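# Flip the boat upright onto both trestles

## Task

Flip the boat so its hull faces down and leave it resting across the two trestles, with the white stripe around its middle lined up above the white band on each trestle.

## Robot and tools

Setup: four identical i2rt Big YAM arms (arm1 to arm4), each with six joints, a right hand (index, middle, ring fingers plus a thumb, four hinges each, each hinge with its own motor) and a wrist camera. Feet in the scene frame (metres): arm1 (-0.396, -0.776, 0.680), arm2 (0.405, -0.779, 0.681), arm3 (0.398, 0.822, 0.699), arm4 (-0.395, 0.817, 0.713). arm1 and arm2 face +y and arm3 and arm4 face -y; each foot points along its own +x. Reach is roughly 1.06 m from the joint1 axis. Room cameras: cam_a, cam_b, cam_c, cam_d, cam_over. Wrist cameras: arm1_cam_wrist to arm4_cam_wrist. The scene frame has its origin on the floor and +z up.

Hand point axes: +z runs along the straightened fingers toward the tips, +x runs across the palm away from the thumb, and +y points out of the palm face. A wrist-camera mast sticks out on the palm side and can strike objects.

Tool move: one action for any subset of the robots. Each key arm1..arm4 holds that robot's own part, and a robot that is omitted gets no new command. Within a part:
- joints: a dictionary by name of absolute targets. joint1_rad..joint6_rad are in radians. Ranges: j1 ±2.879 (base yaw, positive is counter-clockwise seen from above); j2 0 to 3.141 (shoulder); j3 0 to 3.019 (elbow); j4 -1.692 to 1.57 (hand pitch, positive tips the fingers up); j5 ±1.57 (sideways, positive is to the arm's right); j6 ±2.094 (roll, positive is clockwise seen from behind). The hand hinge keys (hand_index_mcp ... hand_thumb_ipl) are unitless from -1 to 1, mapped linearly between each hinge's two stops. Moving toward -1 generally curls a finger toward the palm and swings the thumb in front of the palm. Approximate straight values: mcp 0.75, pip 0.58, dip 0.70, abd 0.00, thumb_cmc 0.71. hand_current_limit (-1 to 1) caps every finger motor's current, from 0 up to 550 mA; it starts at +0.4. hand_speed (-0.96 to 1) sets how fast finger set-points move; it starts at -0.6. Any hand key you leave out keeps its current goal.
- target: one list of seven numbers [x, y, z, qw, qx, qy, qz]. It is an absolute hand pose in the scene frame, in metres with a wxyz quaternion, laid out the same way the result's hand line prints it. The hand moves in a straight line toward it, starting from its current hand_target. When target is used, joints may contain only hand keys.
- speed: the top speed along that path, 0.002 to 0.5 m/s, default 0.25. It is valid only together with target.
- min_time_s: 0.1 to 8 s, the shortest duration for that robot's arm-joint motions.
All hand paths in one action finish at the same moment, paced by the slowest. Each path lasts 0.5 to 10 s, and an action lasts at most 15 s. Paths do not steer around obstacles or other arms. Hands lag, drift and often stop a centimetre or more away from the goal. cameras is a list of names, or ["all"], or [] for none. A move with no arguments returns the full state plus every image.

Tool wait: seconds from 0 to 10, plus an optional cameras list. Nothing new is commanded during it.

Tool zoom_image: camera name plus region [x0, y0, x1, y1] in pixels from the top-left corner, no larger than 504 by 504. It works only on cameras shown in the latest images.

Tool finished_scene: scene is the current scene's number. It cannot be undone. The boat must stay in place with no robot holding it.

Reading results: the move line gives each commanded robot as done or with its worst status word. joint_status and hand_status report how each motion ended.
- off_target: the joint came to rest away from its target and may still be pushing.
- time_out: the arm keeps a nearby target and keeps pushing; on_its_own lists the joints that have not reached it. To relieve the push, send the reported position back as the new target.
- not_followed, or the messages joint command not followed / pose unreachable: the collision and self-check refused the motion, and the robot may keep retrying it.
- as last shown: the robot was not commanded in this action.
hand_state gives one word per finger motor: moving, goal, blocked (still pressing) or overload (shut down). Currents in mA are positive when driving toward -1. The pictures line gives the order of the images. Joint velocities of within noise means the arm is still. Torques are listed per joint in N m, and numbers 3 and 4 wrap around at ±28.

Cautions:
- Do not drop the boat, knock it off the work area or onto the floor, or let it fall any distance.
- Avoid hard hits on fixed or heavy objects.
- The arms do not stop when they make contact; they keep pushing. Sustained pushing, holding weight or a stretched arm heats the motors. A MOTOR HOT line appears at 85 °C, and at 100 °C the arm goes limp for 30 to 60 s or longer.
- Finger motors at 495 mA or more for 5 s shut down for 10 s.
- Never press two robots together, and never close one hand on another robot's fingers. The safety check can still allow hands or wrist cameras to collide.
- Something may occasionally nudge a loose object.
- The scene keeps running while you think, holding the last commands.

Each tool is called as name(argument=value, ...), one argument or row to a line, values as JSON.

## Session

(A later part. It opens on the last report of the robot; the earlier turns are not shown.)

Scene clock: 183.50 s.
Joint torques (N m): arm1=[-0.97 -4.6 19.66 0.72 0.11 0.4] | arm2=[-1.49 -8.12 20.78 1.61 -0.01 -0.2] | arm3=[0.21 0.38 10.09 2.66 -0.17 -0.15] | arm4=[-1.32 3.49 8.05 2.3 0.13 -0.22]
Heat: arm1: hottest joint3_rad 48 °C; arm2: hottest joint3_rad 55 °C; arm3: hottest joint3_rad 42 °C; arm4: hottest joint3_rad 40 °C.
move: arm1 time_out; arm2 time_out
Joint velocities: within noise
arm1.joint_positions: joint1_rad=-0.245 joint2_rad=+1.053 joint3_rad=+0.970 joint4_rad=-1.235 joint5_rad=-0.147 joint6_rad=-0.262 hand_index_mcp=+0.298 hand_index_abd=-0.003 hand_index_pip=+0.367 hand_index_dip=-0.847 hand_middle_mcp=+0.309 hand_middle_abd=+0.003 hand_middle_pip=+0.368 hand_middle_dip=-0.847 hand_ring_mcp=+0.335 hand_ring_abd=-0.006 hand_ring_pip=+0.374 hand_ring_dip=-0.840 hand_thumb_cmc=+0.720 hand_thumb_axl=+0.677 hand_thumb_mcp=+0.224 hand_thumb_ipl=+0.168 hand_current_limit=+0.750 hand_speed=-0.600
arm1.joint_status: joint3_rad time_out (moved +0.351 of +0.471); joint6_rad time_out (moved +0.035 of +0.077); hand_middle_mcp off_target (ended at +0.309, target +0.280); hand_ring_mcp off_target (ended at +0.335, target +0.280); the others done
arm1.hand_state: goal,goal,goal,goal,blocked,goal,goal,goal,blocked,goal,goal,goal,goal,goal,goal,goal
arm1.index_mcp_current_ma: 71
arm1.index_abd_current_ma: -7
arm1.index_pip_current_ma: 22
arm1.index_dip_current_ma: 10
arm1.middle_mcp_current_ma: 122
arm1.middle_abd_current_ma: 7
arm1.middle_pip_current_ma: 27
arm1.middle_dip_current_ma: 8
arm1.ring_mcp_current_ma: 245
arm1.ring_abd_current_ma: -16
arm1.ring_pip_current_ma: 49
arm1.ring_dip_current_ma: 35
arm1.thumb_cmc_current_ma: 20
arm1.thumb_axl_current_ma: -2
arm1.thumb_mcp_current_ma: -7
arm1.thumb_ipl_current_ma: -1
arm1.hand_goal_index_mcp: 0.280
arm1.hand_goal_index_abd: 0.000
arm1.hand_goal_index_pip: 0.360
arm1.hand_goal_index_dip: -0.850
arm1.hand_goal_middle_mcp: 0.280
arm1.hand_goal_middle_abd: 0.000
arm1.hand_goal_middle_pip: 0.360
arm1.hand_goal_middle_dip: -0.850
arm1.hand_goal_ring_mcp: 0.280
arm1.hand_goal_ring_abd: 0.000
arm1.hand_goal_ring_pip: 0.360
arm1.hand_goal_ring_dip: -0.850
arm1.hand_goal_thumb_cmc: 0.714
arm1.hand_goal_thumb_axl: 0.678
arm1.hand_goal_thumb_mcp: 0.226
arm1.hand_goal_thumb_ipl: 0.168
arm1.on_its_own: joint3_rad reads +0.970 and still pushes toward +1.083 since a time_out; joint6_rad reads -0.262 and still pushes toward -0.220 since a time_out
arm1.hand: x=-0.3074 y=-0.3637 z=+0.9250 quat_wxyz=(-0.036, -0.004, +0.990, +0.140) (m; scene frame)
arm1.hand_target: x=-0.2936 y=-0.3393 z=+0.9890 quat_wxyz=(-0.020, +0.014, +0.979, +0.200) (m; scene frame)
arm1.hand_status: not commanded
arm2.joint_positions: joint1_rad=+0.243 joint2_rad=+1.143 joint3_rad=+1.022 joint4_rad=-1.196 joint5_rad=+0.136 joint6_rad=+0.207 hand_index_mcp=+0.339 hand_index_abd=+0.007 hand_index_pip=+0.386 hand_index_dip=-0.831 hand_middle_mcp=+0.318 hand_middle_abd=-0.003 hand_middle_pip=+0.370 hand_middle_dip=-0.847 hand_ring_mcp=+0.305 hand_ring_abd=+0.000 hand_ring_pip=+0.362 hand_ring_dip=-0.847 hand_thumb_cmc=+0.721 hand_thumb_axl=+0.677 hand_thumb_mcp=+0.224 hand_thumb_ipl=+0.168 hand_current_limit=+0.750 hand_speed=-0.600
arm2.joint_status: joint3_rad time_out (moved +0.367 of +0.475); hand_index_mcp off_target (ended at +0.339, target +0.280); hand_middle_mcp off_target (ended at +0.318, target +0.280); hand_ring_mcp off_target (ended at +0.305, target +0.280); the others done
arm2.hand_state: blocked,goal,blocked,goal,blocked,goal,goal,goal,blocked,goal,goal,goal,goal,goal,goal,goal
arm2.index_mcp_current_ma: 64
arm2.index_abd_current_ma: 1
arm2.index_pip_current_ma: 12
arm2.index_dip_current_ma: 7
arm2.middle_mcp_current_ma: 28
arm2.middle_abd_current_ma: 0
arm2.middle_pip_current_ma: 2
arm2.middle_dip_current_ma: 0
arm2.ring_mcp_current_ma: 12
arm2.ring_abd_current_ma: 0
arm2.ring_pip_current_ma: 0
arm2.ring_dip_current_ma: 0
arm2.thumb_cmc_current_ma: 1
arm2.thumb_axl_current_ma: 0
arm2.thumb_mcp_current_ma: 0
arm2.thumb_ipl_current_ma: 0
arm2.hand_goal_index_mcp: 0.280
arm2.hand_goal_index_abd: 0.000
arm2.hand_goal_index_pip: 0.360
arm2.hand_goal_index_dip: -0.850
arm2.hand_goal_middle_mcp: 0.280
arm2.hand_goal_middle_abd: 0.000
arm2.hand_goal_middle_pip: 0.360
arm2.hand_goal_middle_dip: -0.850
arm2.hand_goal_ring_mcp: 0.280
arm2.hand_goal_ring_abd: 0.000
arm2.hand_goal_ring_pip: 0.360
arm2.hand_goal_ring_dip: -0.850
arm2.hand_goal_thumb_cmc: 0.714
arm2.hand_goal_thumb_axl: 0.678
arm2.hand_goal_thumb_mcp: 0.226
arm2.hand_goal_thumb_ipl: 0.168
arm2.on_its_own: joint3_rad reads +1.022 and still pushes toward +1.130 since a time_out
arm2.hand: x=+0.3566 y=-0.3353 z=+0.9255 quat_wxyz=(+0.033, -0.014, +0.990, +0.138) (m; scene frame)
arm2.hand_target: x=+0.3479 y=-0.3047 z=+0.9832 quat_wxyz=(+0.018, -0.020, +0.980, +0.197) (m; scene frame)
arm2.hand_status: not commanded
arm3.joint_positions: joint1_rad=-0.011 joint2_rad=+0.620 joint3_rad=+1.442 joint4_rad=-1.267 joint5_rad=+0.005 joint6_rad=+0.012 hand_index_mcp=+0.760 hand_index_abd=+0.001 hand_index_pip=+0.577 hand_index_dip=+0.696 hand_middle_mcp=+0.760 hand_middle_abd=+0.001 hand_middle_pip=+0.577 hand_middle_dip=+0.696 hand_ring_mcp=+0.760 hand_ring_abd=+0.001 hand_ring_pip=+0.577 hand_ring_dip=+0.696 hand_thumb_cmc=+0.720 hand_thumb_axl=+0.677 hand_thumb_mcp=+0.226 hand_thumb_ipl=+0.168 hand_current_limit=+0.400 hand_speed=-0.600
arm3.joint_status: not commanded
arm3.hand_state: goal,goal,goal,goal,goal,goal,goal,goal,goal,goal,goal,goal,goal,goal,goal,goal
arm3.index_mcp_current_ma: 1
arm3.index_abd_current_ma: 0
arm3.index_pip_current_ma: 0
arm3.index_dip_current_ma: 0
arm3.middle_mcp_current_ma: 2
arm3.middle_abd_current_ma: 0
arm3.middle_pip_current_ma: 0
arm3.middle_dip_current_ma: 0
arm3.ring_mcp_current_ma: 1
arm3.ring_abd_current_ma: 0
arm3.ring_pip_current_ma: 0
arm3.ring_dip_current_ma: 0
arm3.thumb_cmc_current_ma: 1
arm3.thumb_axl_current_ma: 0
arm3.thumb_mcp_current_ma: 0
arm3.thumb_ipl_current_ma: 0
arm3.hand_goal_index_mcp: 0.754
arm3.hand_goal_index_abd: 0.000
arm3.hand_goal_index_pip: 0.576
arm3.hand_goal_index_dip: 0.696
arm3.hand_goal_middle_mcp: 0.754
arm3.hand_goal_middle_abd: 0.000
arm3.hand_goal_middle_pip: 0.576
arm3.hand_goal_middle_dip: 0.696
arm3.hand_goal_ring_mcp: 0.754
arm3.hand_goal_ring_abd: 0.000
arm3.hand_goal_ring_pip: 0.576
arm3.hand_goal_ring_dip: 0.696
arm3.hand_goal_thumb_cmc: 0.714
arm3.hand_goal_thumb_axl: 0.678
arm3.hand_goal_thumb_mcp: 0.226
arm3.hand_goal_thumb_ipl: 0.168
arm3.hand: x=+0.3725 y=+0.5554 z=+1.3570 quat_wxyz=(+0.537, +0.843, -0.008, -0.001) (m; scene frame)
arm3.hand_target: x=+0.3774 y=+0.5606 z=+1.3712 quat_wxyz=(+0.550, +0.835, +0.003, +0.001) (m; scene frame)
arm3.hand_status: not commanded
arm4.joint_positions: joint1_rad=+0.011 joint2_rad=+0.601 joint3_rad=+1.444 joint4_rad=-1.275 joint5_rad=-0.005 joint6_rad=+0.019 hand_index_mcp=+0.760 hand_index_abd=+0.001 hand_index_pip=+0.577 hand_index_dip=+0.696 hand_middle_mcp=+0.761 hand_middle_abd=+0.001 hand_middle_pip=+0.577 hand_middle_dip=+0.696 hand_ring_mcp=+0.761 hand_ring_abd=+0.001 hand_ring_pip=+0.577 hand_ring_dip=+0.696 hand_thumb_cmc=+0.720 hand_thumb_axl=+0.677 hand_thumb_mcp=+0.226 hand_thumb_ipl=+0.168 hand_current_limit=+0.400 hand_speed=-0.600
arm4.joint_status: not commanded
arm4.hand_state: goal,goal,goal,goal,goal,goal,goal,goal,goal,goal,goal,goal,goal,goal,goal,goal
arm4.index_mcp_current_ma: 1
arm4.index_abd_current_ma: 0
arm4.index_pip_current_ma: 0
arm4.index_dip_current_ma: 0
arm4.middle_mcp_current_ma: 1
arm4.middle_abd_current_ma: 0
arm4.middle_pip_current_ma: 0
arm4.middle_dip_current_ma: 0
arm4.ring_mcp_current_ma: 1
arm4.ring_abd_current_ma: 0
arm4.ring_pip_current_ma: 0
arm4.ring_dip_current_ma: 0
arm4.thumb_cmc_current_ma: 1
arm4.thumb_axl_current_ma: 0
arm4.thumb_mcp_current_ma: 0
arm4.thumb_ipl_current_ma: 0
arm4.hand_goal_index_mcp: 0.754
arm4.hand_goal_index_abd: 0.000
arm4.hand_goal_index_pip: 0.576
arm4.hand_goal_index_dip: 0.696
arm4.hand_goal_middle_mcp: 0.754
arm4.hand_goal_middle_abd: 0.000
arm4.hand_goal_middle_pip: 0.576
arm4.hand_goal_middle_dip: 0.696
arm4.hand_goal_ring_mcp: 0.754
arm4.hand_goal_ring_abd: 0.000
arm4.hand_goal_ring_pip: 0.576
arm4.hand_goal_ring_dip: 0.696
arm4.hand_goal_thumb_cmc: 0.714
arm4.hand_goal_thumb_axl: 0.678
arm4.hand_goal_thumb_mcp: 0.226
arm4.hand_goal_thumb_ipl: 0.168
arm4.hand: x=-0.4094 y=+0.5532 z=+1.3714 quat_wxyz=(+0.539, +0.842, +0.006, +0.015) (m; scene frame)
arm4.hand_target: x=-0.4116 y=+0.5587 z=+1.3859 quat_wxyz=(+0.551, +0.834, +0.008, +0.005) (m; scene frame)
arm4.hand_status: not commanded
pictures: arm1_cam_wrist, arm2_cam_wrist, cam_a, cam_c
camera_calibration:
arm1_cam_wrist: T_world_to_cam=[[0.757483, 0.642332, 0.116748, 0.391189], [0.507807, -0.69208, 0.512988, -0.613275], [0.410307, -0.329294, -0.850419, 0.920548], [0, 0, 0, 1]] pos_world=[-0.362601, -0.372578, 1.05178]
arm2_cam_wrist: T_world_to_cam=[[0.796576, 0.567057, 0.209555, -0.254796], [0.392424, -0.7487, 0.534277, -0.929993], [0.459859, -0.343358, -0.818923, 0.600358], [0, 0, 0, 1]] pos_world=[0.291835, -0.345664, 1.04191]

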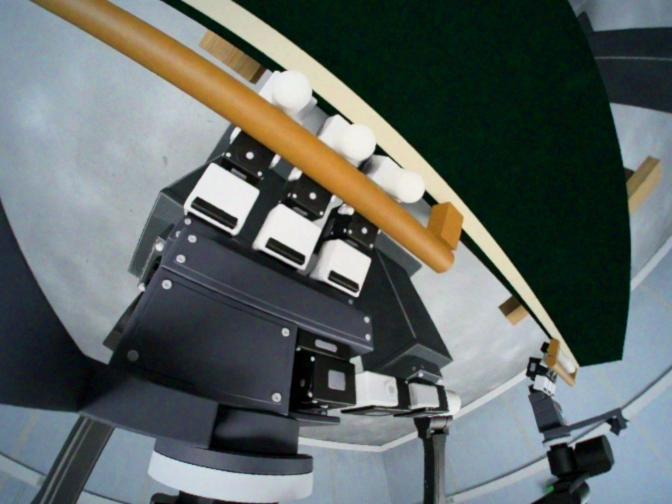

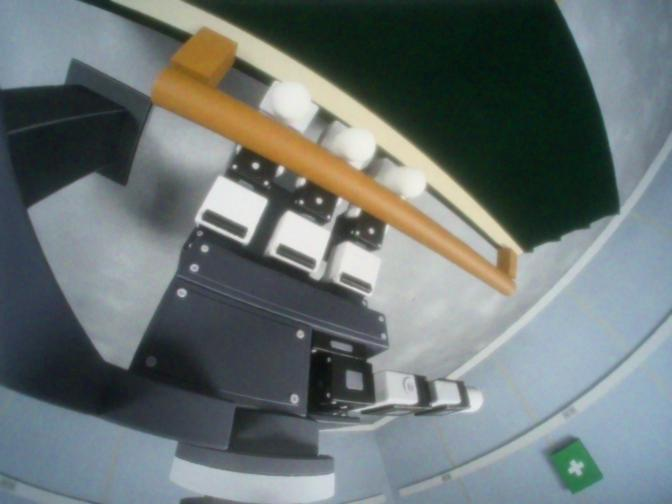

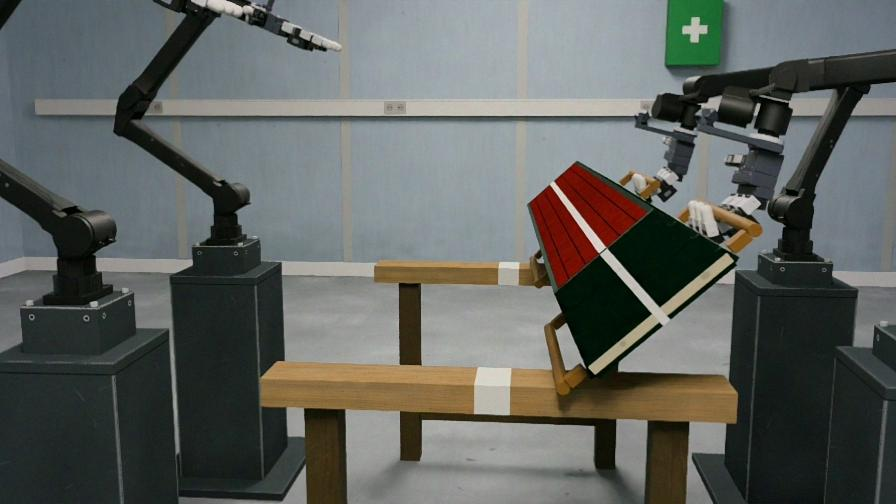

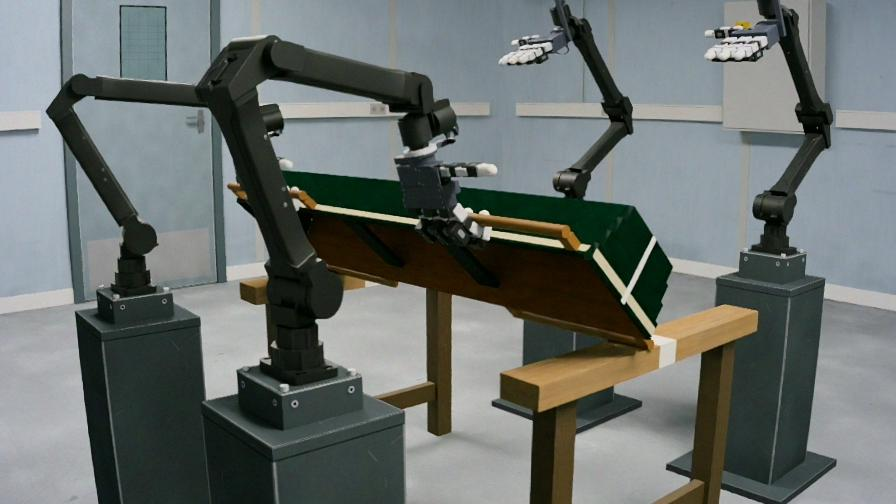

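move(
  arm1={"target": [-0.305, -0.258, 1.036, 0, 0, 0.9877, 0.1564], "speed": 0.1, "joints": {"hand_index_mcp": 0.34, "hand_middle_mcp": 0.34, "hand_ring_mcp": 0.34}},
  arm2={"target": [0.36, -0.230, 1.036, 0, 0, 0.9877, 0.1564], "speed": 0.1, "joints": {"hand_index_mcp": 0.34, "hand_middle_mcp": 0.34, "hand_ring_mcp": 0.34}},
  cameras=["arm1_cam_wrist", "arm2_cam_wrist", "cam_c", "cam_a"],
)

Scene clock: 190.67 s.
Joint torques (N m): arm1=[0.21 -6.07 17.57 0.73 0.13 0.21] | arm2=[-2.32 -11.28 19.29 1.07 -0.02 0.06] | arm3=[0.26 1.08 9.83 2.58 -0.14 -0.19] | arm4=[-1.85 3.25 8.05 2.52 0.11 -0.29]
Heat: arm1: hottest joint3_rad 49 °C; arm2: hottest joint3_rad 56 °C; arm3: hottest joint3_rad 42 °C; arm4: hottest joint3_rad 40 °C.
move: arm1 off_target; arm2 off_target
Joint velocities: within noise
arm1.joint_positions: joint1_rad=-0.160 joint2_rad=+1.278 joint3_rad=+1.342 joint4_rad=-1.413 joint5_rad=-0.064 joint6_rad=-0.189 hand_index_mcp=+0.379 hand_index_abd=-0.004 hand_index_pip=+0.390 hand_index_dip=-0.829 hand_middle_mcp=+0.379 hand_middle_abd=-0.005 hand_middle_pip=+0.388 hand_middle_dip=-0.827 hand_ring_mcp=+0.382 hand_ring_abd=-0.004 hand_ring_pip=+0.386 hand_ring_dip=-0.827 hand_thumb_cmc=+0.720 hand_thumb_axl=+0.677 hand_thumb_mcp=+0.224 hand_thumb_ipl=+0.168 hand_current_limit=+0.750 hand_speed=-0.600
arm1.joint_status: hand_index_mcp off_target (ended at +0.379, target +0.340); hand_middle_mcp off_target (ended at +0.379, target +0.340); hand_ring_mcp off_target (ended at +0.382, target +0.340)
arm1.hand_state: blocked,goal,blocked,blocked,blocked,goal,blocked,blocked,blocked,goal,blocked,blocked,goal,goal,goal,goal
arm1.index_mcp_current_ma: 168
arm1.index_abd_current_ma: -12
arm1.index_pip_current_ma: 118
arm1.index_dip_current_ma: 80
arm1.middle_mcp_current_ma: 166
arm1.middle_abd_current_ma: -13
arm1.middle_pip_current_ma: 107
arm1.middle_dip_current_ma: 89
arm1.ring_mcp_current_ma: 180
arm1.ring_abd_current_ma: -11
arm1.ring_pip_current_ma: 101
arm1.ring_dip_current_ma: 86
arm1.thumb_cmc_current_ma: 19
arm1.thumb_axl_current_ma: -2
arm1.thumb_mcp_current_ma: -8
arm1.thumb_ipl_current_ma: -1
arm1.hand_goal_index_mcp: 0.340
arm1.hand_goal_index_abd: 0.000
arm1.hand_goal_index_pip: 0.360
arm1.hand_goal_index_dip: -0.850
arm1.hand_goal_middle_mcp: 0.340
arm1.hand_goal_middle_abd: 0.000
arm1.hand_goal_middle_pip: 0.360
arm1.hand_goal_middle_dip: -0.850
arm1.hand_goal_ring_mcp: 0.340
arm1.hand_goal_ring_abd: 0.000
arm1.hand_goal_ring_pip: 0.360
arm1.hand_goal_ring_dip: -0.850
arm1.hand_goal_thumb_cmc: 0.714
arm1.hand_goal_thumb_axl: 0.678
arm1.hand_goal_thumb_mcp: 0.226
arm1.hand_goal_thumb_ipl: 0.168
arm1.hand: x=-0.3076 y=-0.2846 z=+0.9944 quat_wxyz=(-0.010, -0.004, +0.993, +0.114) (m; scene frame)
arm1.hand_target: x=-0.3062 y=-0.2616 z=+1.0359 quat_wxyz=(-0.002, +0.000, +0.987, +0.158) (m; scene frame)
arm1.hand_status: off_target (0.049 m and 5.1 deg from the pose sent, 0.153 m and 4.6 deg at the start)
arm2.joint_positions: joint1_rad=+0.177 joint2_rad=+1.366 joint3_rad=+1.411 joint4_rad=-1.399 joint5_rad=+0.065 joint6_rad=+0.155 hand_index_mcp=+0.385 hand_index_abd=+0.005 hand_index_pip=+0.398 hand_index_dip=-0.818 hand_middle_mcp=+0.376 hand_middle_abd=+0.001 hand_middle_pip=+0.383 hand_middle_dip=-0.826 hand_ring_mcp=+0.397 hand_ring_abd=+0.001 hand_ring_pip=+0.383 hand_ring_dip=-0.842 hand_thumb_cmc=+0.721 hand_thumb_axl=+0.677 hand_thumb_mcp=+0.223 hand_thumb_ipl=+0.168 hand_current_limit=+0.750 hand_speed=-0.600
arm2.joint_status: hand_index_mcp off_target (ended at +0.385, target +0.340); hand_middle_mcp off_target (ended at +0.376, target +0.340); hand_ring_mcp off_target (ended at +0.397, target +0.340)
arm2.hand_state: blocked,goal,blocked,blocked,blocked,goal,blocked,blocked,blocked,goal,blocked,goal,goal,goal,goal,goal
arm2.index_mcp_current_ma: 38
arm2.index_abd_current_ma: 0
arm2.index_pip_current_ma: 24
arm2.index_dip_current_ma: 18
arm2.middle_mcp_current_ma: 25
arm2.middle_abd_current_ma: 0
arm2.middle_pip_current_ma: 10
arm2.middle_dip_current_ma: 11
arm2.ring_mcp_current_ma: 60
arm2.ring_abd_current_ma: 0
arm2.ring_pip_current_ma: 9
arm2.ring_dip_current_ma: 1
arm2.thumb_cmc_current_ma: 1
arm2.thumb_axl_current_ma: 0
arm2.thumb_mcp_current_ma: 0
arm2.thumb_ipl_current_ma: 0
arm2.hand_goal_index_mcp: 0.340
arm2.hand_goal_index_abd: 0.000
arm2.hand_goal_index_pip: 0.360
arm2.hand_goal_index_dip: -0.850
arm2.hand_goal_middle_mcp: 0.340
arm2.hand_goal_middle_abd: 0.000
arm2.hand_goal_middle_pip: 0.360
arm2.hand_goal_middle_dip: -0.850
arm2.hand_goal_ring_mcp: 0.340
arm2.hand_goal_ring_abd: 0.000
arm2.hand_goal_ring_pip: 0.360
arm2.hand_goal_ring_dip: -0.850
arm2.hand_goal_thumb_cmc: 0.714
arm2.hand_goal_thumb_axl: 0.678
arm2.hand_goal_thumb_mcp: 0.226
arm2.hand_goal_thumb_ipl: 0.168
arm2.hand: x=+0.3559 y=-0.2553 z=+0.9917 quat_wxyz=(+0.009, -0.012, +0.994, +0.112) (m; scene frame)
arm2.hand_target: x=+0.3604 y=-0.2339 z=+1.0360 quat_wxyz=(+0.001, -0.001, +0.988, +0.158) (m; scene frame)
arm2.hand_status: off_target (0.051 m and 5.5 deg from the pose sent, 0.153 m and 4.6 deg at the start)
arm3, arm4: as last shown
pictures: arm1_cam_wrist, arm2_cam_wrist, cam_a, cam_c
camera_calibration:
arm1_cam_wrist: T_world_to_cam=[[0.754985, 0.643981, 0.123639, 0.32532], [0.474977, -0.667047, 0.573974, -0.657591], [0.452101, -0.374616, -0.809486, 0.964908], [0, 0, 0, 1]] pos_world=[-0.369507, -0.286674, 1.1183]
arm2_cam_wrist: T_world_to_cam=[[0.804316, 0.576937, 0.142196, -0.246835], [0.41784, -0.719303, 0.554989, -0.927265], [0.422476, -0.386971, -0.819614, 0.685319], [0, 0, 0, 1]] pos_world=[0.296451, -0.259378, 1.11142]

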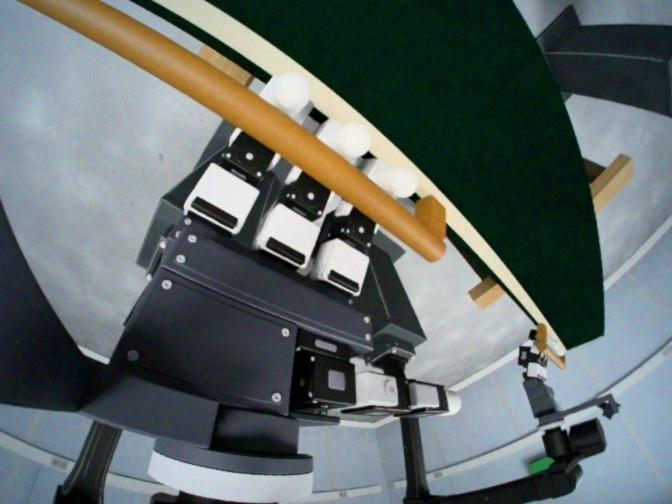

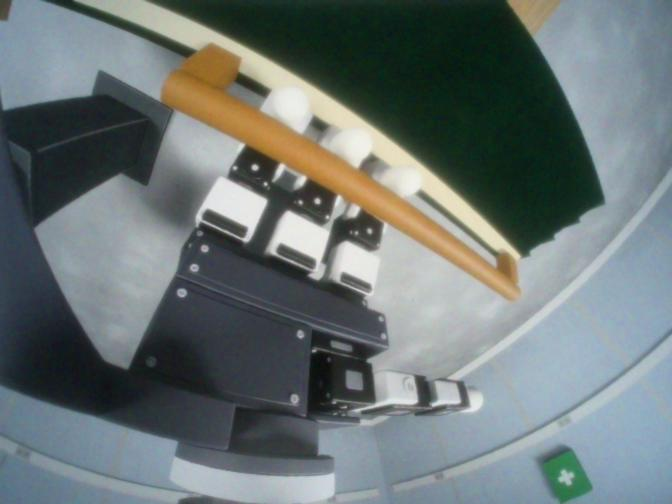

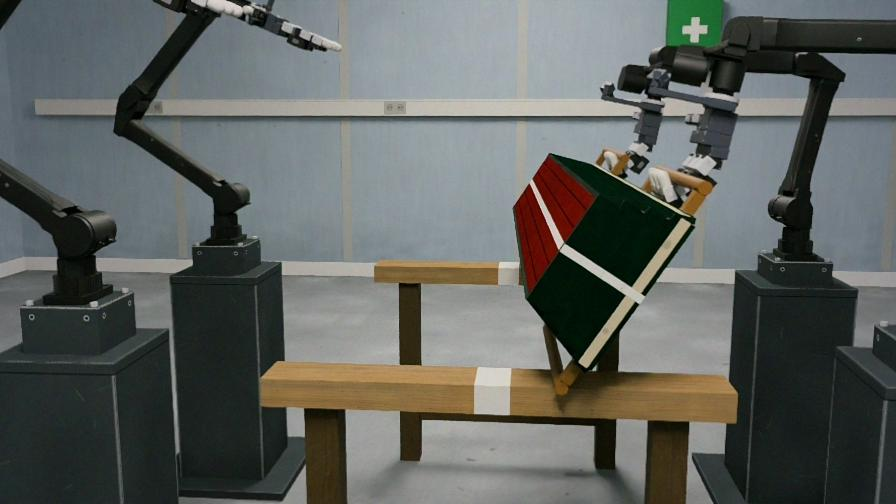

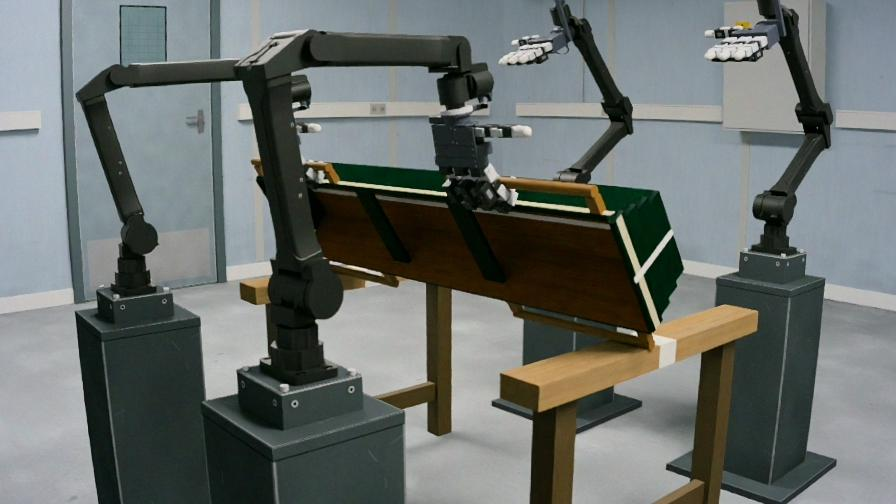

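move(
  arm1={"target": [-0.305, -0.175, 1.055, 0, 0, 0.9945, 0.1045], "speed": 0.1, "joints": {"hand_index_mcp": 0.38, "hand_middle_mcp": 0.38, "hand_ring_mcp": 0.38}},
  arm2={"target": [0.36, -0.147, 1.055, 0, 0, 0.9945, 0.1045], "speed": 0.1, "joints": {"hand_index_mcp": 0.38, "hand_middle_mcp": 0.38, "hand_ring_mcp": 0.38}},
  arm3={"target": [0.48, 0.24, 1.15, 0.1736, 0.9848, 0, 0], "speed": 0.2, "joints": {"hand_index_dip": -0.348, "hand_middle_dip": -0.348, "hand_ring_dip": -0.348, "hand_current_limit": 0.75}},
  arm4={"target": [-0.52, 0.24, 1.15, 0.1736, 0.9848, 0, 0], "speed": 0.2, "joints": {"hand_index_dip": -0.348, "hand_middle_dip": -0.348, "hand_ring_dip": -0.348, "hand_current_limit": 0.75}},
  cameras=["all"],
)

Scene clock: 208.33 s.
Joint torques (N m): arm1=[-0.5 -8.47 15.15 0.66 0.13 0.14] | arm2=[-2.02 -14.68 17.01 0.94 0.01 0.1] | arm3=[0.85 -12.22 14.06 0.17 0.01 0.14] | arm4=[-1.26 -12.63 11.34 0.39 0.09 -0.2]
Heat: arm1: hottest joint3_rad 52 °C; arm2: hottest joint3_rad 55 °C; arm3: hottest joint3_rad 43 °C; arm4: hottest joint3_rad 40 °C.
move: arm1 off_target; arm2 off_target; arm3 off_target; arm4 off_target
Joint velocities: within noise
arm1.joint_positions: joint1_rad=-0.115 joint2_rad=+1.560 joint3_rad=+1.772 joint4_rad=-1.625 joint5_rad=-0.032 joint6_rad=-0.144 hand_index_mcp=+0.441 hand_index_abd=-0.008 hand_index_pip=+0.414 hand_index_dip=-0.794 hand_middle_mcp=+0.429 hand_middle_abd=-0.008 hand_middle_pip=+0.411 hand_middle_dip=-0.812 hand_ring_mcp=+0.432 hand_ring_abd=-0.005 hand_ring_pip=+0.405 hand_ring_dip=-0.813 hand_thumb_cmc=+0.719 hand_thumb_axl=+0.677 hand_thumb_mcp=+0.224 hand_thumb_ipl=+0.168 hand_current_limit=+0.750 hand_speed=-0.600
arm1.joint_status: hand_index_mcp off_target (ended at +0.441, target +0.380); hand_middle_mcp off_target (ended at +0.429, target +0.380); hand_ring_mcp off_target (ended at +0.432, target +0.380)
arm1.hand_state: blocked,goal,blocked,blocked,blocked,goal,blocked,blocked,blocked,goal,blocked,blocked,goal,goal,goal,goal
arm1.index_mcp_current_ma: 275
arm1.index_abd_current_ma: -24
arm1.index_pip_current_ma: 222
arm1.index_dip_current_ma: 237
arm1.middle_mcp_current_ma: 218
arm1.middle_abd_current_ma: -23
arm1.middle_pip_current_ma: 212
arm1.middle_dip_current_ma: 153
arm1.ring_mcp_current_ma: 230
arm1.ring_abd_current_ma: -13
arm1.ring_pip_current_ma: 185
arm1.ring_dip_current_ma: 148
arm1.thumb_cmc_current_ma: 15
arm1.thumb_axl_current_ma: -2
arm1.thumb_mcp_current_ma: -9
arm1.thumb_ipl_current_ma: -1
arm1.hand_goal_index_mcp: 0.380
arm1.hand_goal_index_abd: 0.000
arm1.hand_goal_index_pip: 0.360
arm1.hand_goal_index_dip: -0.850
arm1.hand_goal_middle_mcp: 0.380
arm1.hand_goal_middle_abd: 0.000
arm1.hand_goal_middle_pip: 0.360
arm1.hand_goal_middle_dip: -0.850
arm1.hand_goal_ring_mcp: 0.380
arm1.hand_goal_ring_abd: 0.000
arm1.hand_goal_ring_pip: 0.360
arm1.hand_goal_ring_dip: -0.850
arm1.hand_goal_thumb_cmc: 0.714
arm1.hand_goal_thumb_axl: 0.678
arm1.hand_goal_thumb_mcp: 0.226
arm1.hand_goal_thumb_ipl: 0.168
arm1.hand: x=-0.3083 y=-0.1976 z=+1.0383 quat_wxyz=(-0.004, -0.002, +0.997, +0.079) (m; scene frame)
arm1.hand_target: x=-0.3043 y=-0.1771 z=+1.0547 quat_wxyz=(+0.001, +0.004, +0.995, +0.104) (m; scene frame)
arm1.hand_status: off_target (0.028 m and 2.9 deg from the pose sent, 0.125 m and 1.6 deg at the start)
arm2.joint_positions: joint1_rad=+0.142 joint2_rad=+1.656 joint3_rad=+1.873 joint4_rad=-1.635 joint5_rad=+0.038 joint6_rad=+0.123 hand_index_mcp=+0.434 hand_index_abd=+0.005 hand_index_pip=+0.416 hand_index_dip=-0.790 hand_middle_mcp=+0.424 hand_middle_abd=+0.001 hand_middle_pip=+0.406 hand_middle_dip=-0.803 hand_ring_mcp=+0.456 hand_ring_abd=+0.007 hand_ring_pip=+0.404 hand_ring_dip=-0.804 hand_thumb_cmc=+0.720 hand_thumb_axl=+0.677 hand_thumb_mcp=+0.223 hand_thumb_ipl=+0.168 hand_current_limit=+0.750 hand_speed=-0.600
arm2.joint_status: hand_index_mcp off_target (ended at +0.434, target +0.380); hand_middle_mcp off_target (ended at +0.424, target +0.380); hand_ring_mcp off_target (ended at +0.456, target +0.380)
arm2.hand_state: blocked,goal,blocked,blocked,blocked,goal,blocked,blocked,blocked,goal,blocked,blocked,goal,goal,goal,goal
arm2.index_mcp_current_ma: 54
arm2.index_abd_current_ma: 0
arm2.index_pip_current_ma: 52
arm2.index_dip_current_ma: 61
arm2.middle_mcp_current_ma: 37
arm2.middle_abd_current_ma: 0
arm2.middle_pip_current_ma: 36
arm2.middle_dip_current_ma: 38
arm2.ring_mcp_current_ma: 104
arm2.ring_abd_current_ma: 1
arm2.ring_pip_current_ma: 33
arm2.ring_dip_current_ma: 36
arm2.thumb_cmc_current_ma: 1
arm2.thumb_axl_current_ma: 0
arm2.thumb_mcp_current_ma: 0
arm2.thumb_ipl_current_ma: 0
arm2.hand_goal_index_mcp: 0.380
arm2.hand_goal_index_abd: 0.000
arm2.hand_goal_index_pip: 0.360
arm2.hand_goal_index_dip: -0.850
arm2.hand_goal_middle_mcp: 0.380
arm2.hand_goal_middle_abd: 0.000
arm2.hand_goal_middle_pip: 0.360
arm2.hand_goal_middle_dip: -0.850
arm2.hand_goal_ring_mcp: 0.380
arm2.hand_goal_ring_abd: 0.000
arm2.hand_goal_ring_pip: 0.360
arm2.hand_goal_ring_dip: -0.850
arm2.hand_goal_thumb_cmc: 0.714
arm2.hand_goal_thumb_axl: 0.678
arm2.hand_goal_thumb_mcp: 0.226
arm2.hand_goal_thumb_ipl: 0.168
arm2.hand: x=+0.3534 y=-0.1673 z=+1.0344 quat_wxyz=(+0.004, -0.013, +0.997, +0.078) (m; scene frame)
arm2.hand_target: x=+0.3599 y=-0.1489 z=+1.0548 quat_wxyz=(-0.001, +0.000, +0.994, +0.105) (m; scene frame)
arm2.hand_status: off_target (0.030 m and 3.5 deg from the pose sent, 0.125 m and 2.0 deg at the start)
arm3.joint_positions: joint1_rad=+0.215 joint2_rad=+1.542 joint3_rad=+1.856 joint4_rad=-1.593 joint5_rad=+0.082 joint6_rad=+0.208 hand_index_mcp=+0.760 hand_index_abd=+0.001 hand_index_pip=+0.577 hand_index_dip=-0.344 hand_middle_mcp=+0.760 hand_middle_abd=+0.001 hand_middle_pip=+0.577 hand_middle_dip=-0.345 hand_ring_mcp=+0.760 hand_ring_abd=+0.001 hand_ring_pip=+0.577 hand_ring_dip=-0.344 hand_thumb_cmc=+0.720 hand_thumb_axl=+0.677 hand_thumb_mcp=+0.223 hand_thumb_ipl=+0.168 hand_current_limit=+0.750 hand_speed=-0.600
arm3.joint_status: all done
arm3.hand_state: goal,goal,goal,goal,goal,goal,goal,goal,goal,goal,goal,goal,goal,goal,goal,goal
arm3.index_mcp_current_ma: 1
arm3.index_abd_current_ma: 0
arm3.index_pip_current_ma: 0
arm3.index_dip_current_ma: 1
arm3.middle_mcp_current_ma: 2
arm3.middle_abd_current_ma: 0
arm3.middle_pip_current_ma: 0
arm3.middle_dip_current_ma: 0
arm3.ring_mcp_current_ma: 1
arm3.ring_abd_current_ma: 0
arm3.ring_pip_current_ma: 0
arm3.ring_dip_current_ma: 1
arm3.thumb_cmc_current_ma: 1
arm3.thumb_axl_current_ma: 0
arm3.thumb_mcp_current_ma: 0
arm3.thumb_ipl_current_ma: 0
arm3.hand_goal_index_mcp: 0.754
arm3.hand_goal_index_abd: 0.000
arm3.hand_goal_index_pip: 0.576
arm3.hand_goal_index_dip: -0.348
arm3.hand_goal_middle_mcp: 0.754
arm3.hand_goal_middle_abd: 0.000
arm3.hand_goal_middle_pip: 0.576
arm3.hand_goal_middle_dip: -0.348
arm3.hand_goal_ring_mcp: 0.754
arm3.hand_goal_ring_abd: 0.000
arm3.hand_goal_ring_pip: 0.576
arm3.hand_goal_ring_dip: -0.348
arm3.hand_goal_thumb_cmc: 0.714
arm3.hand_goal_thumb_axl: 0.678
arm3.hand_goal_thumb_mcp: 0.226
arm3.hand_goal_thumb_ipl: 0.168
arm3.hand: x=+0.4742 y=+0.2409 z=+1.1231 quat_wxyz=(+0.156, +0.988, +0.000, -0.009) (m; scene frame)
arm3.hand_target: x=+0.4795 y=+0.2423 z=+1.1501 quat_wxyz=(+0.174, +0.985, -0.001, -0.001) (m; scene frame)
arm3.hand_status: off_target (0.028 m and 2.3 deg from the pose sent, 0.392 m and 45.0 deg at the start)
arm4.joint_positions: joint1_rad=-0.239 joint2_rad=+1.503 joint3_rad=+1.788 joint4_rad=-1.557 joint5_rad=-0.075 joint6_rad=-0.194 hand_index_mcp=+0.760 hand_index_abd=+0.001 hand_index_pip=+0.577 hand_index_dip=-0.345 hand_middle_mcp=+0.761 hand_middle_abd=+0.001 hand_middle_pip=+0.577 hand_middle_dip=-0.344 hand_ring_mcp=+0.760 hand_ring_abd=+0.001 hand_ring_pip=+0.577 hand_ring_dip=-0.345 hand_thumb_cmc=+0.720 hand_thumb_axl=+0.677 hand_thumb_mcp=+0.224 hand_thumb_ipl=+0.168 hand_current_limit=+0.750 hand_speed=-0.600
arm4.joint_status: all done
arm4.hand_state: goal,goal,goal,goal,goal,goal,goal,goal,goal,goal,goal,goal,goal,goal,goal,goal
arm4.index_mcp_current_ma: 1
arm4.index_abd_current_ma: 0
arm4.index_pip_current_ma: 0
arm4.index_dip_current_ma: 0
arm4.middle_mcp_current_ma: 1
arm4.middle_abd_current_ma: 0
arm4.middle_pip_current_ma: 0
arm4.middle_dip_current_ma: 0
arm4.ring_mcp_current_ma: 1
arm4.ring_abd_current_ma: 0
arm4.ring_pip_current_ma: 0
arm4.ring_dip_current_ma: 0
arm4.thumb_cmc_current_ma: 1
arm4.thumb_axl_current_ma: 0
arm4.thumb_mcp_current_ma: 0
arm4.thumb_ipl_current_ma: 0
arm4.hand_goal_index_mcp: 0.754
arm4.hand_goal_index_abd: 0.000
arm4.hand_goal_index_pip: 0.576
arm4.hand_goal_index_dip: -0.348
arm4.hand_goal_middle_mcp: 0.754
arm4.hand_goal_middle_abd: 0.000
arm4.hand_goal_middle_pip: 0.576
arm4.hand_goal_middle_dip: -0.348
arm4.hand_goal_ring_mcp: 0.754
arm4.hand_goal_ring_abd: 0.000
arm4.hand_goal_ring_pip: 0.576
arm4.hand_goal_ring_dip: -0.348
arm4.hand_goal_thumb_cmc: 0.714
arm4.hand_goal_thumb_axl: 0.678
arm4.hand_goal_thumb_mcp: 0.226
arm4.hand_goal_thumb_ipl: 0.168
arm4.hand: x=-0.5152 y=+0.2418 z=+1.1216 quat_wxyz=(+0.152, +0.988, -0.007, +0.005) (m; scene frame)
arm4.hand_target: x=-0.5208 y=+0.2421 z=+1.1504 quat_wxyz=(+0.174, +0.985, -0.003, -0.005) (m; scene frame)
arm4.hand_status: off_target (0.029 m and 2.6 deg from the pose sent, 0.399 m and 45.2 deg at the start)
pictures: arm1_cam_wrist, arm2_cam_wrist, arm3_cam_wrist, arm4_cam_wrist, cam_a, cam_b, cam_c, cam_d, cam_over
camera_calibration:
arm1_cam_wrist: T_world_to_cam=[[0.756856, 0.647658, 0.0877997, 0.302842], [0.464678, -0.627693, 0.624561, -0.672405], [0.459613, -0.431904, -0.776025, 0.98965], [0, 0, 0, 1]] pos_world=[-0.371613, -0.190768, 1.16136]
arm2_cam_wrist: T_world_to_cam=[[0.803723, 0.587489, 0.0942633, -0.250207], [0.425557, -0.678301, 0.599006, -0.92798], [0.415848, -0.441321, -0.795177, 0.723312], [0, 0, 0, 1]] pos_world=[0.295218, -0.163244, 1.15461]
arm3_cam_wrist: T_world_to_cam=[[-0.769899, -0.613401, 0.176053, 0.352945], [-0.450877, 0.718074, 0.530169, -0.597796], [-0.451626, 0.328798, -0.829413, 1.18792], [0, 0, 0, 1]] pos_world=[0.538694, 0.255173, 1.24007]
arm4_cam_wrist: T_world_to_cam=[[-0.788675, -0.584506, 0.19064, -0.44518], [-0.412533, 0.733024, 0.540825, -1.04573], [-0.45586, 0.34789, -0.819246, 0.72377], [0, 0, 0, 1]] pos_world=[-0.452565, 0.254545, 1.24337]

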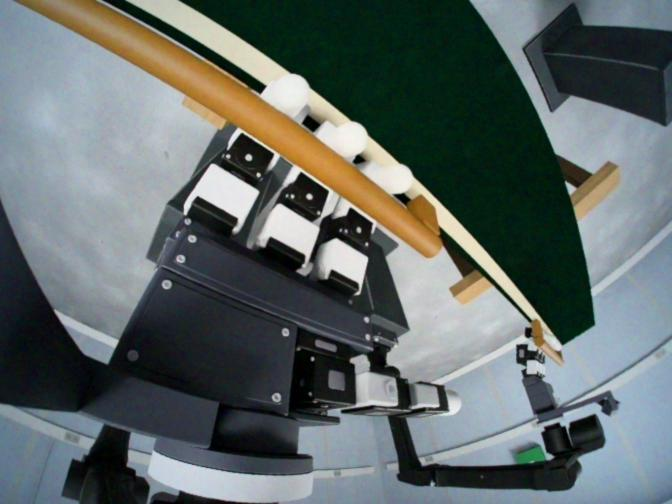

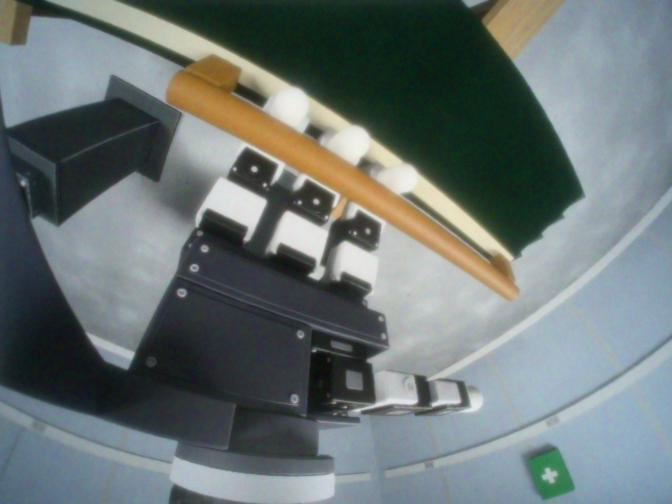

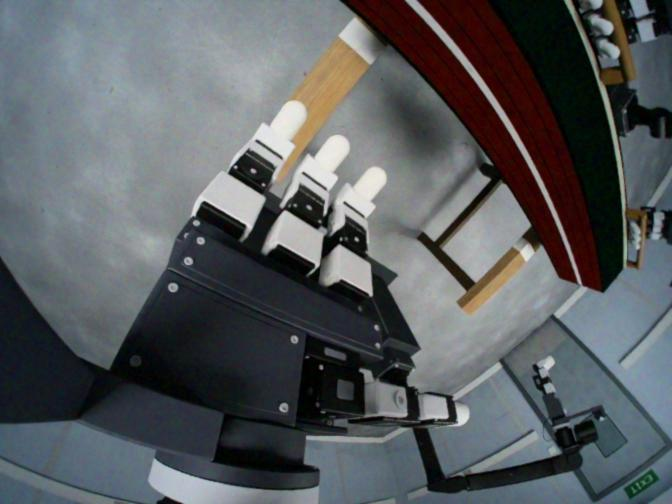

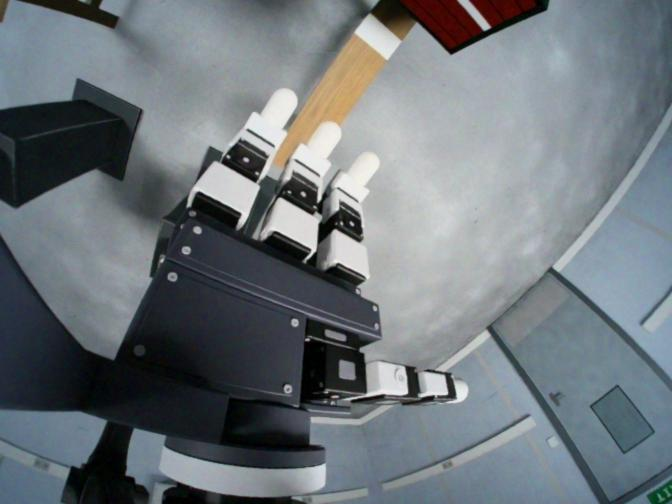

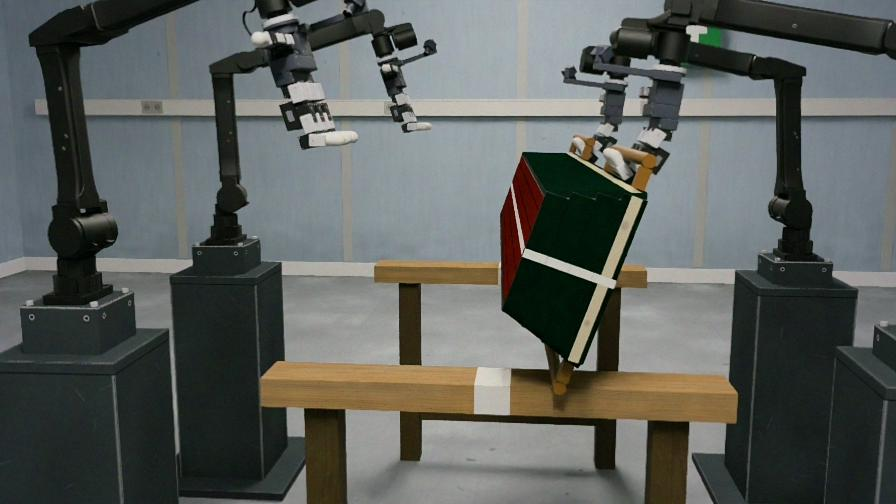

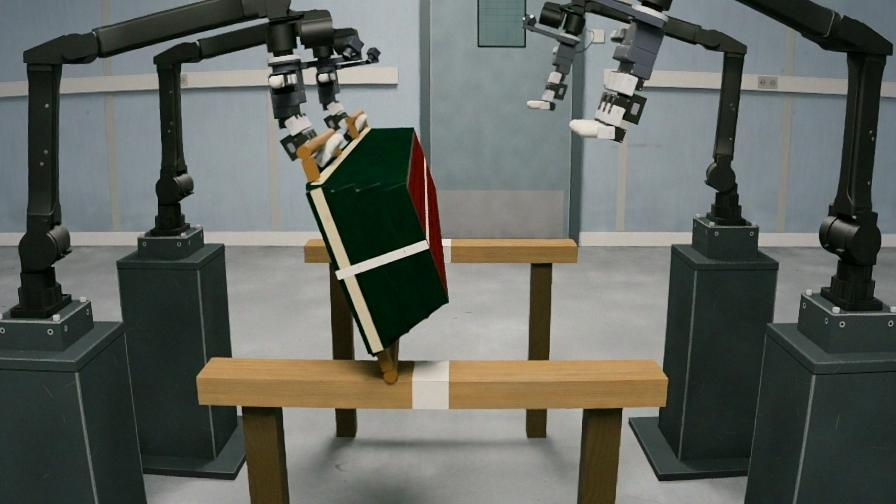

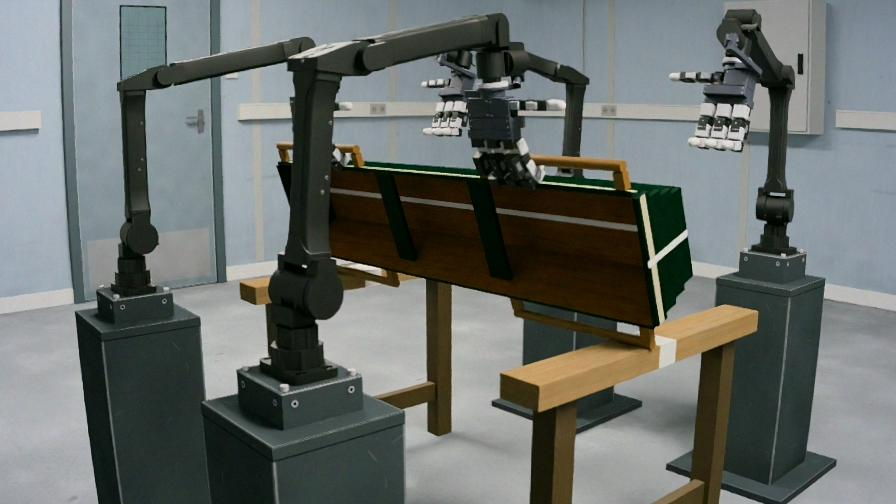

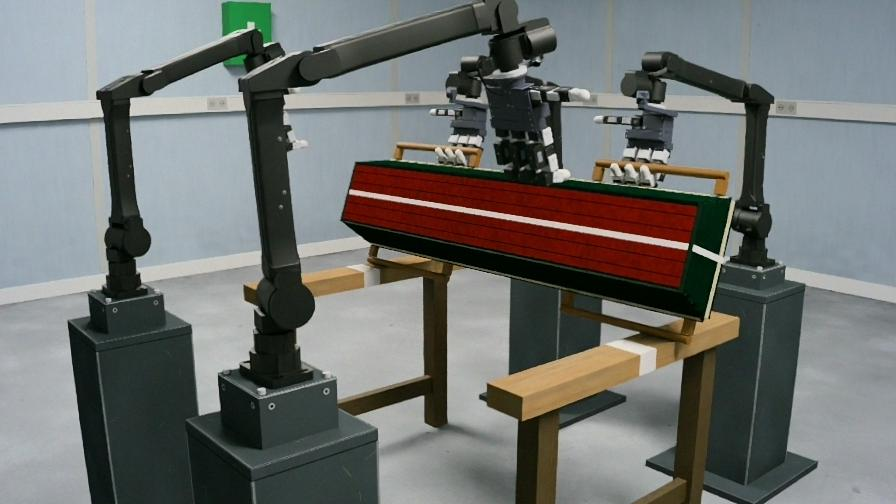

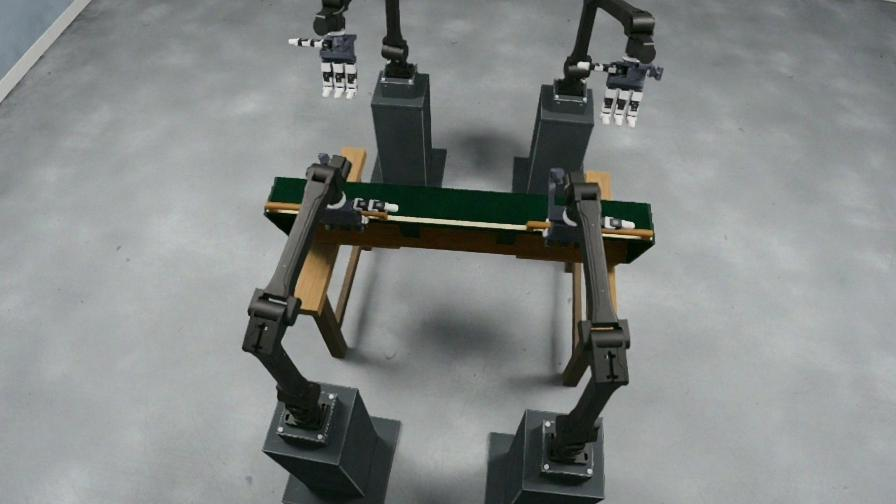

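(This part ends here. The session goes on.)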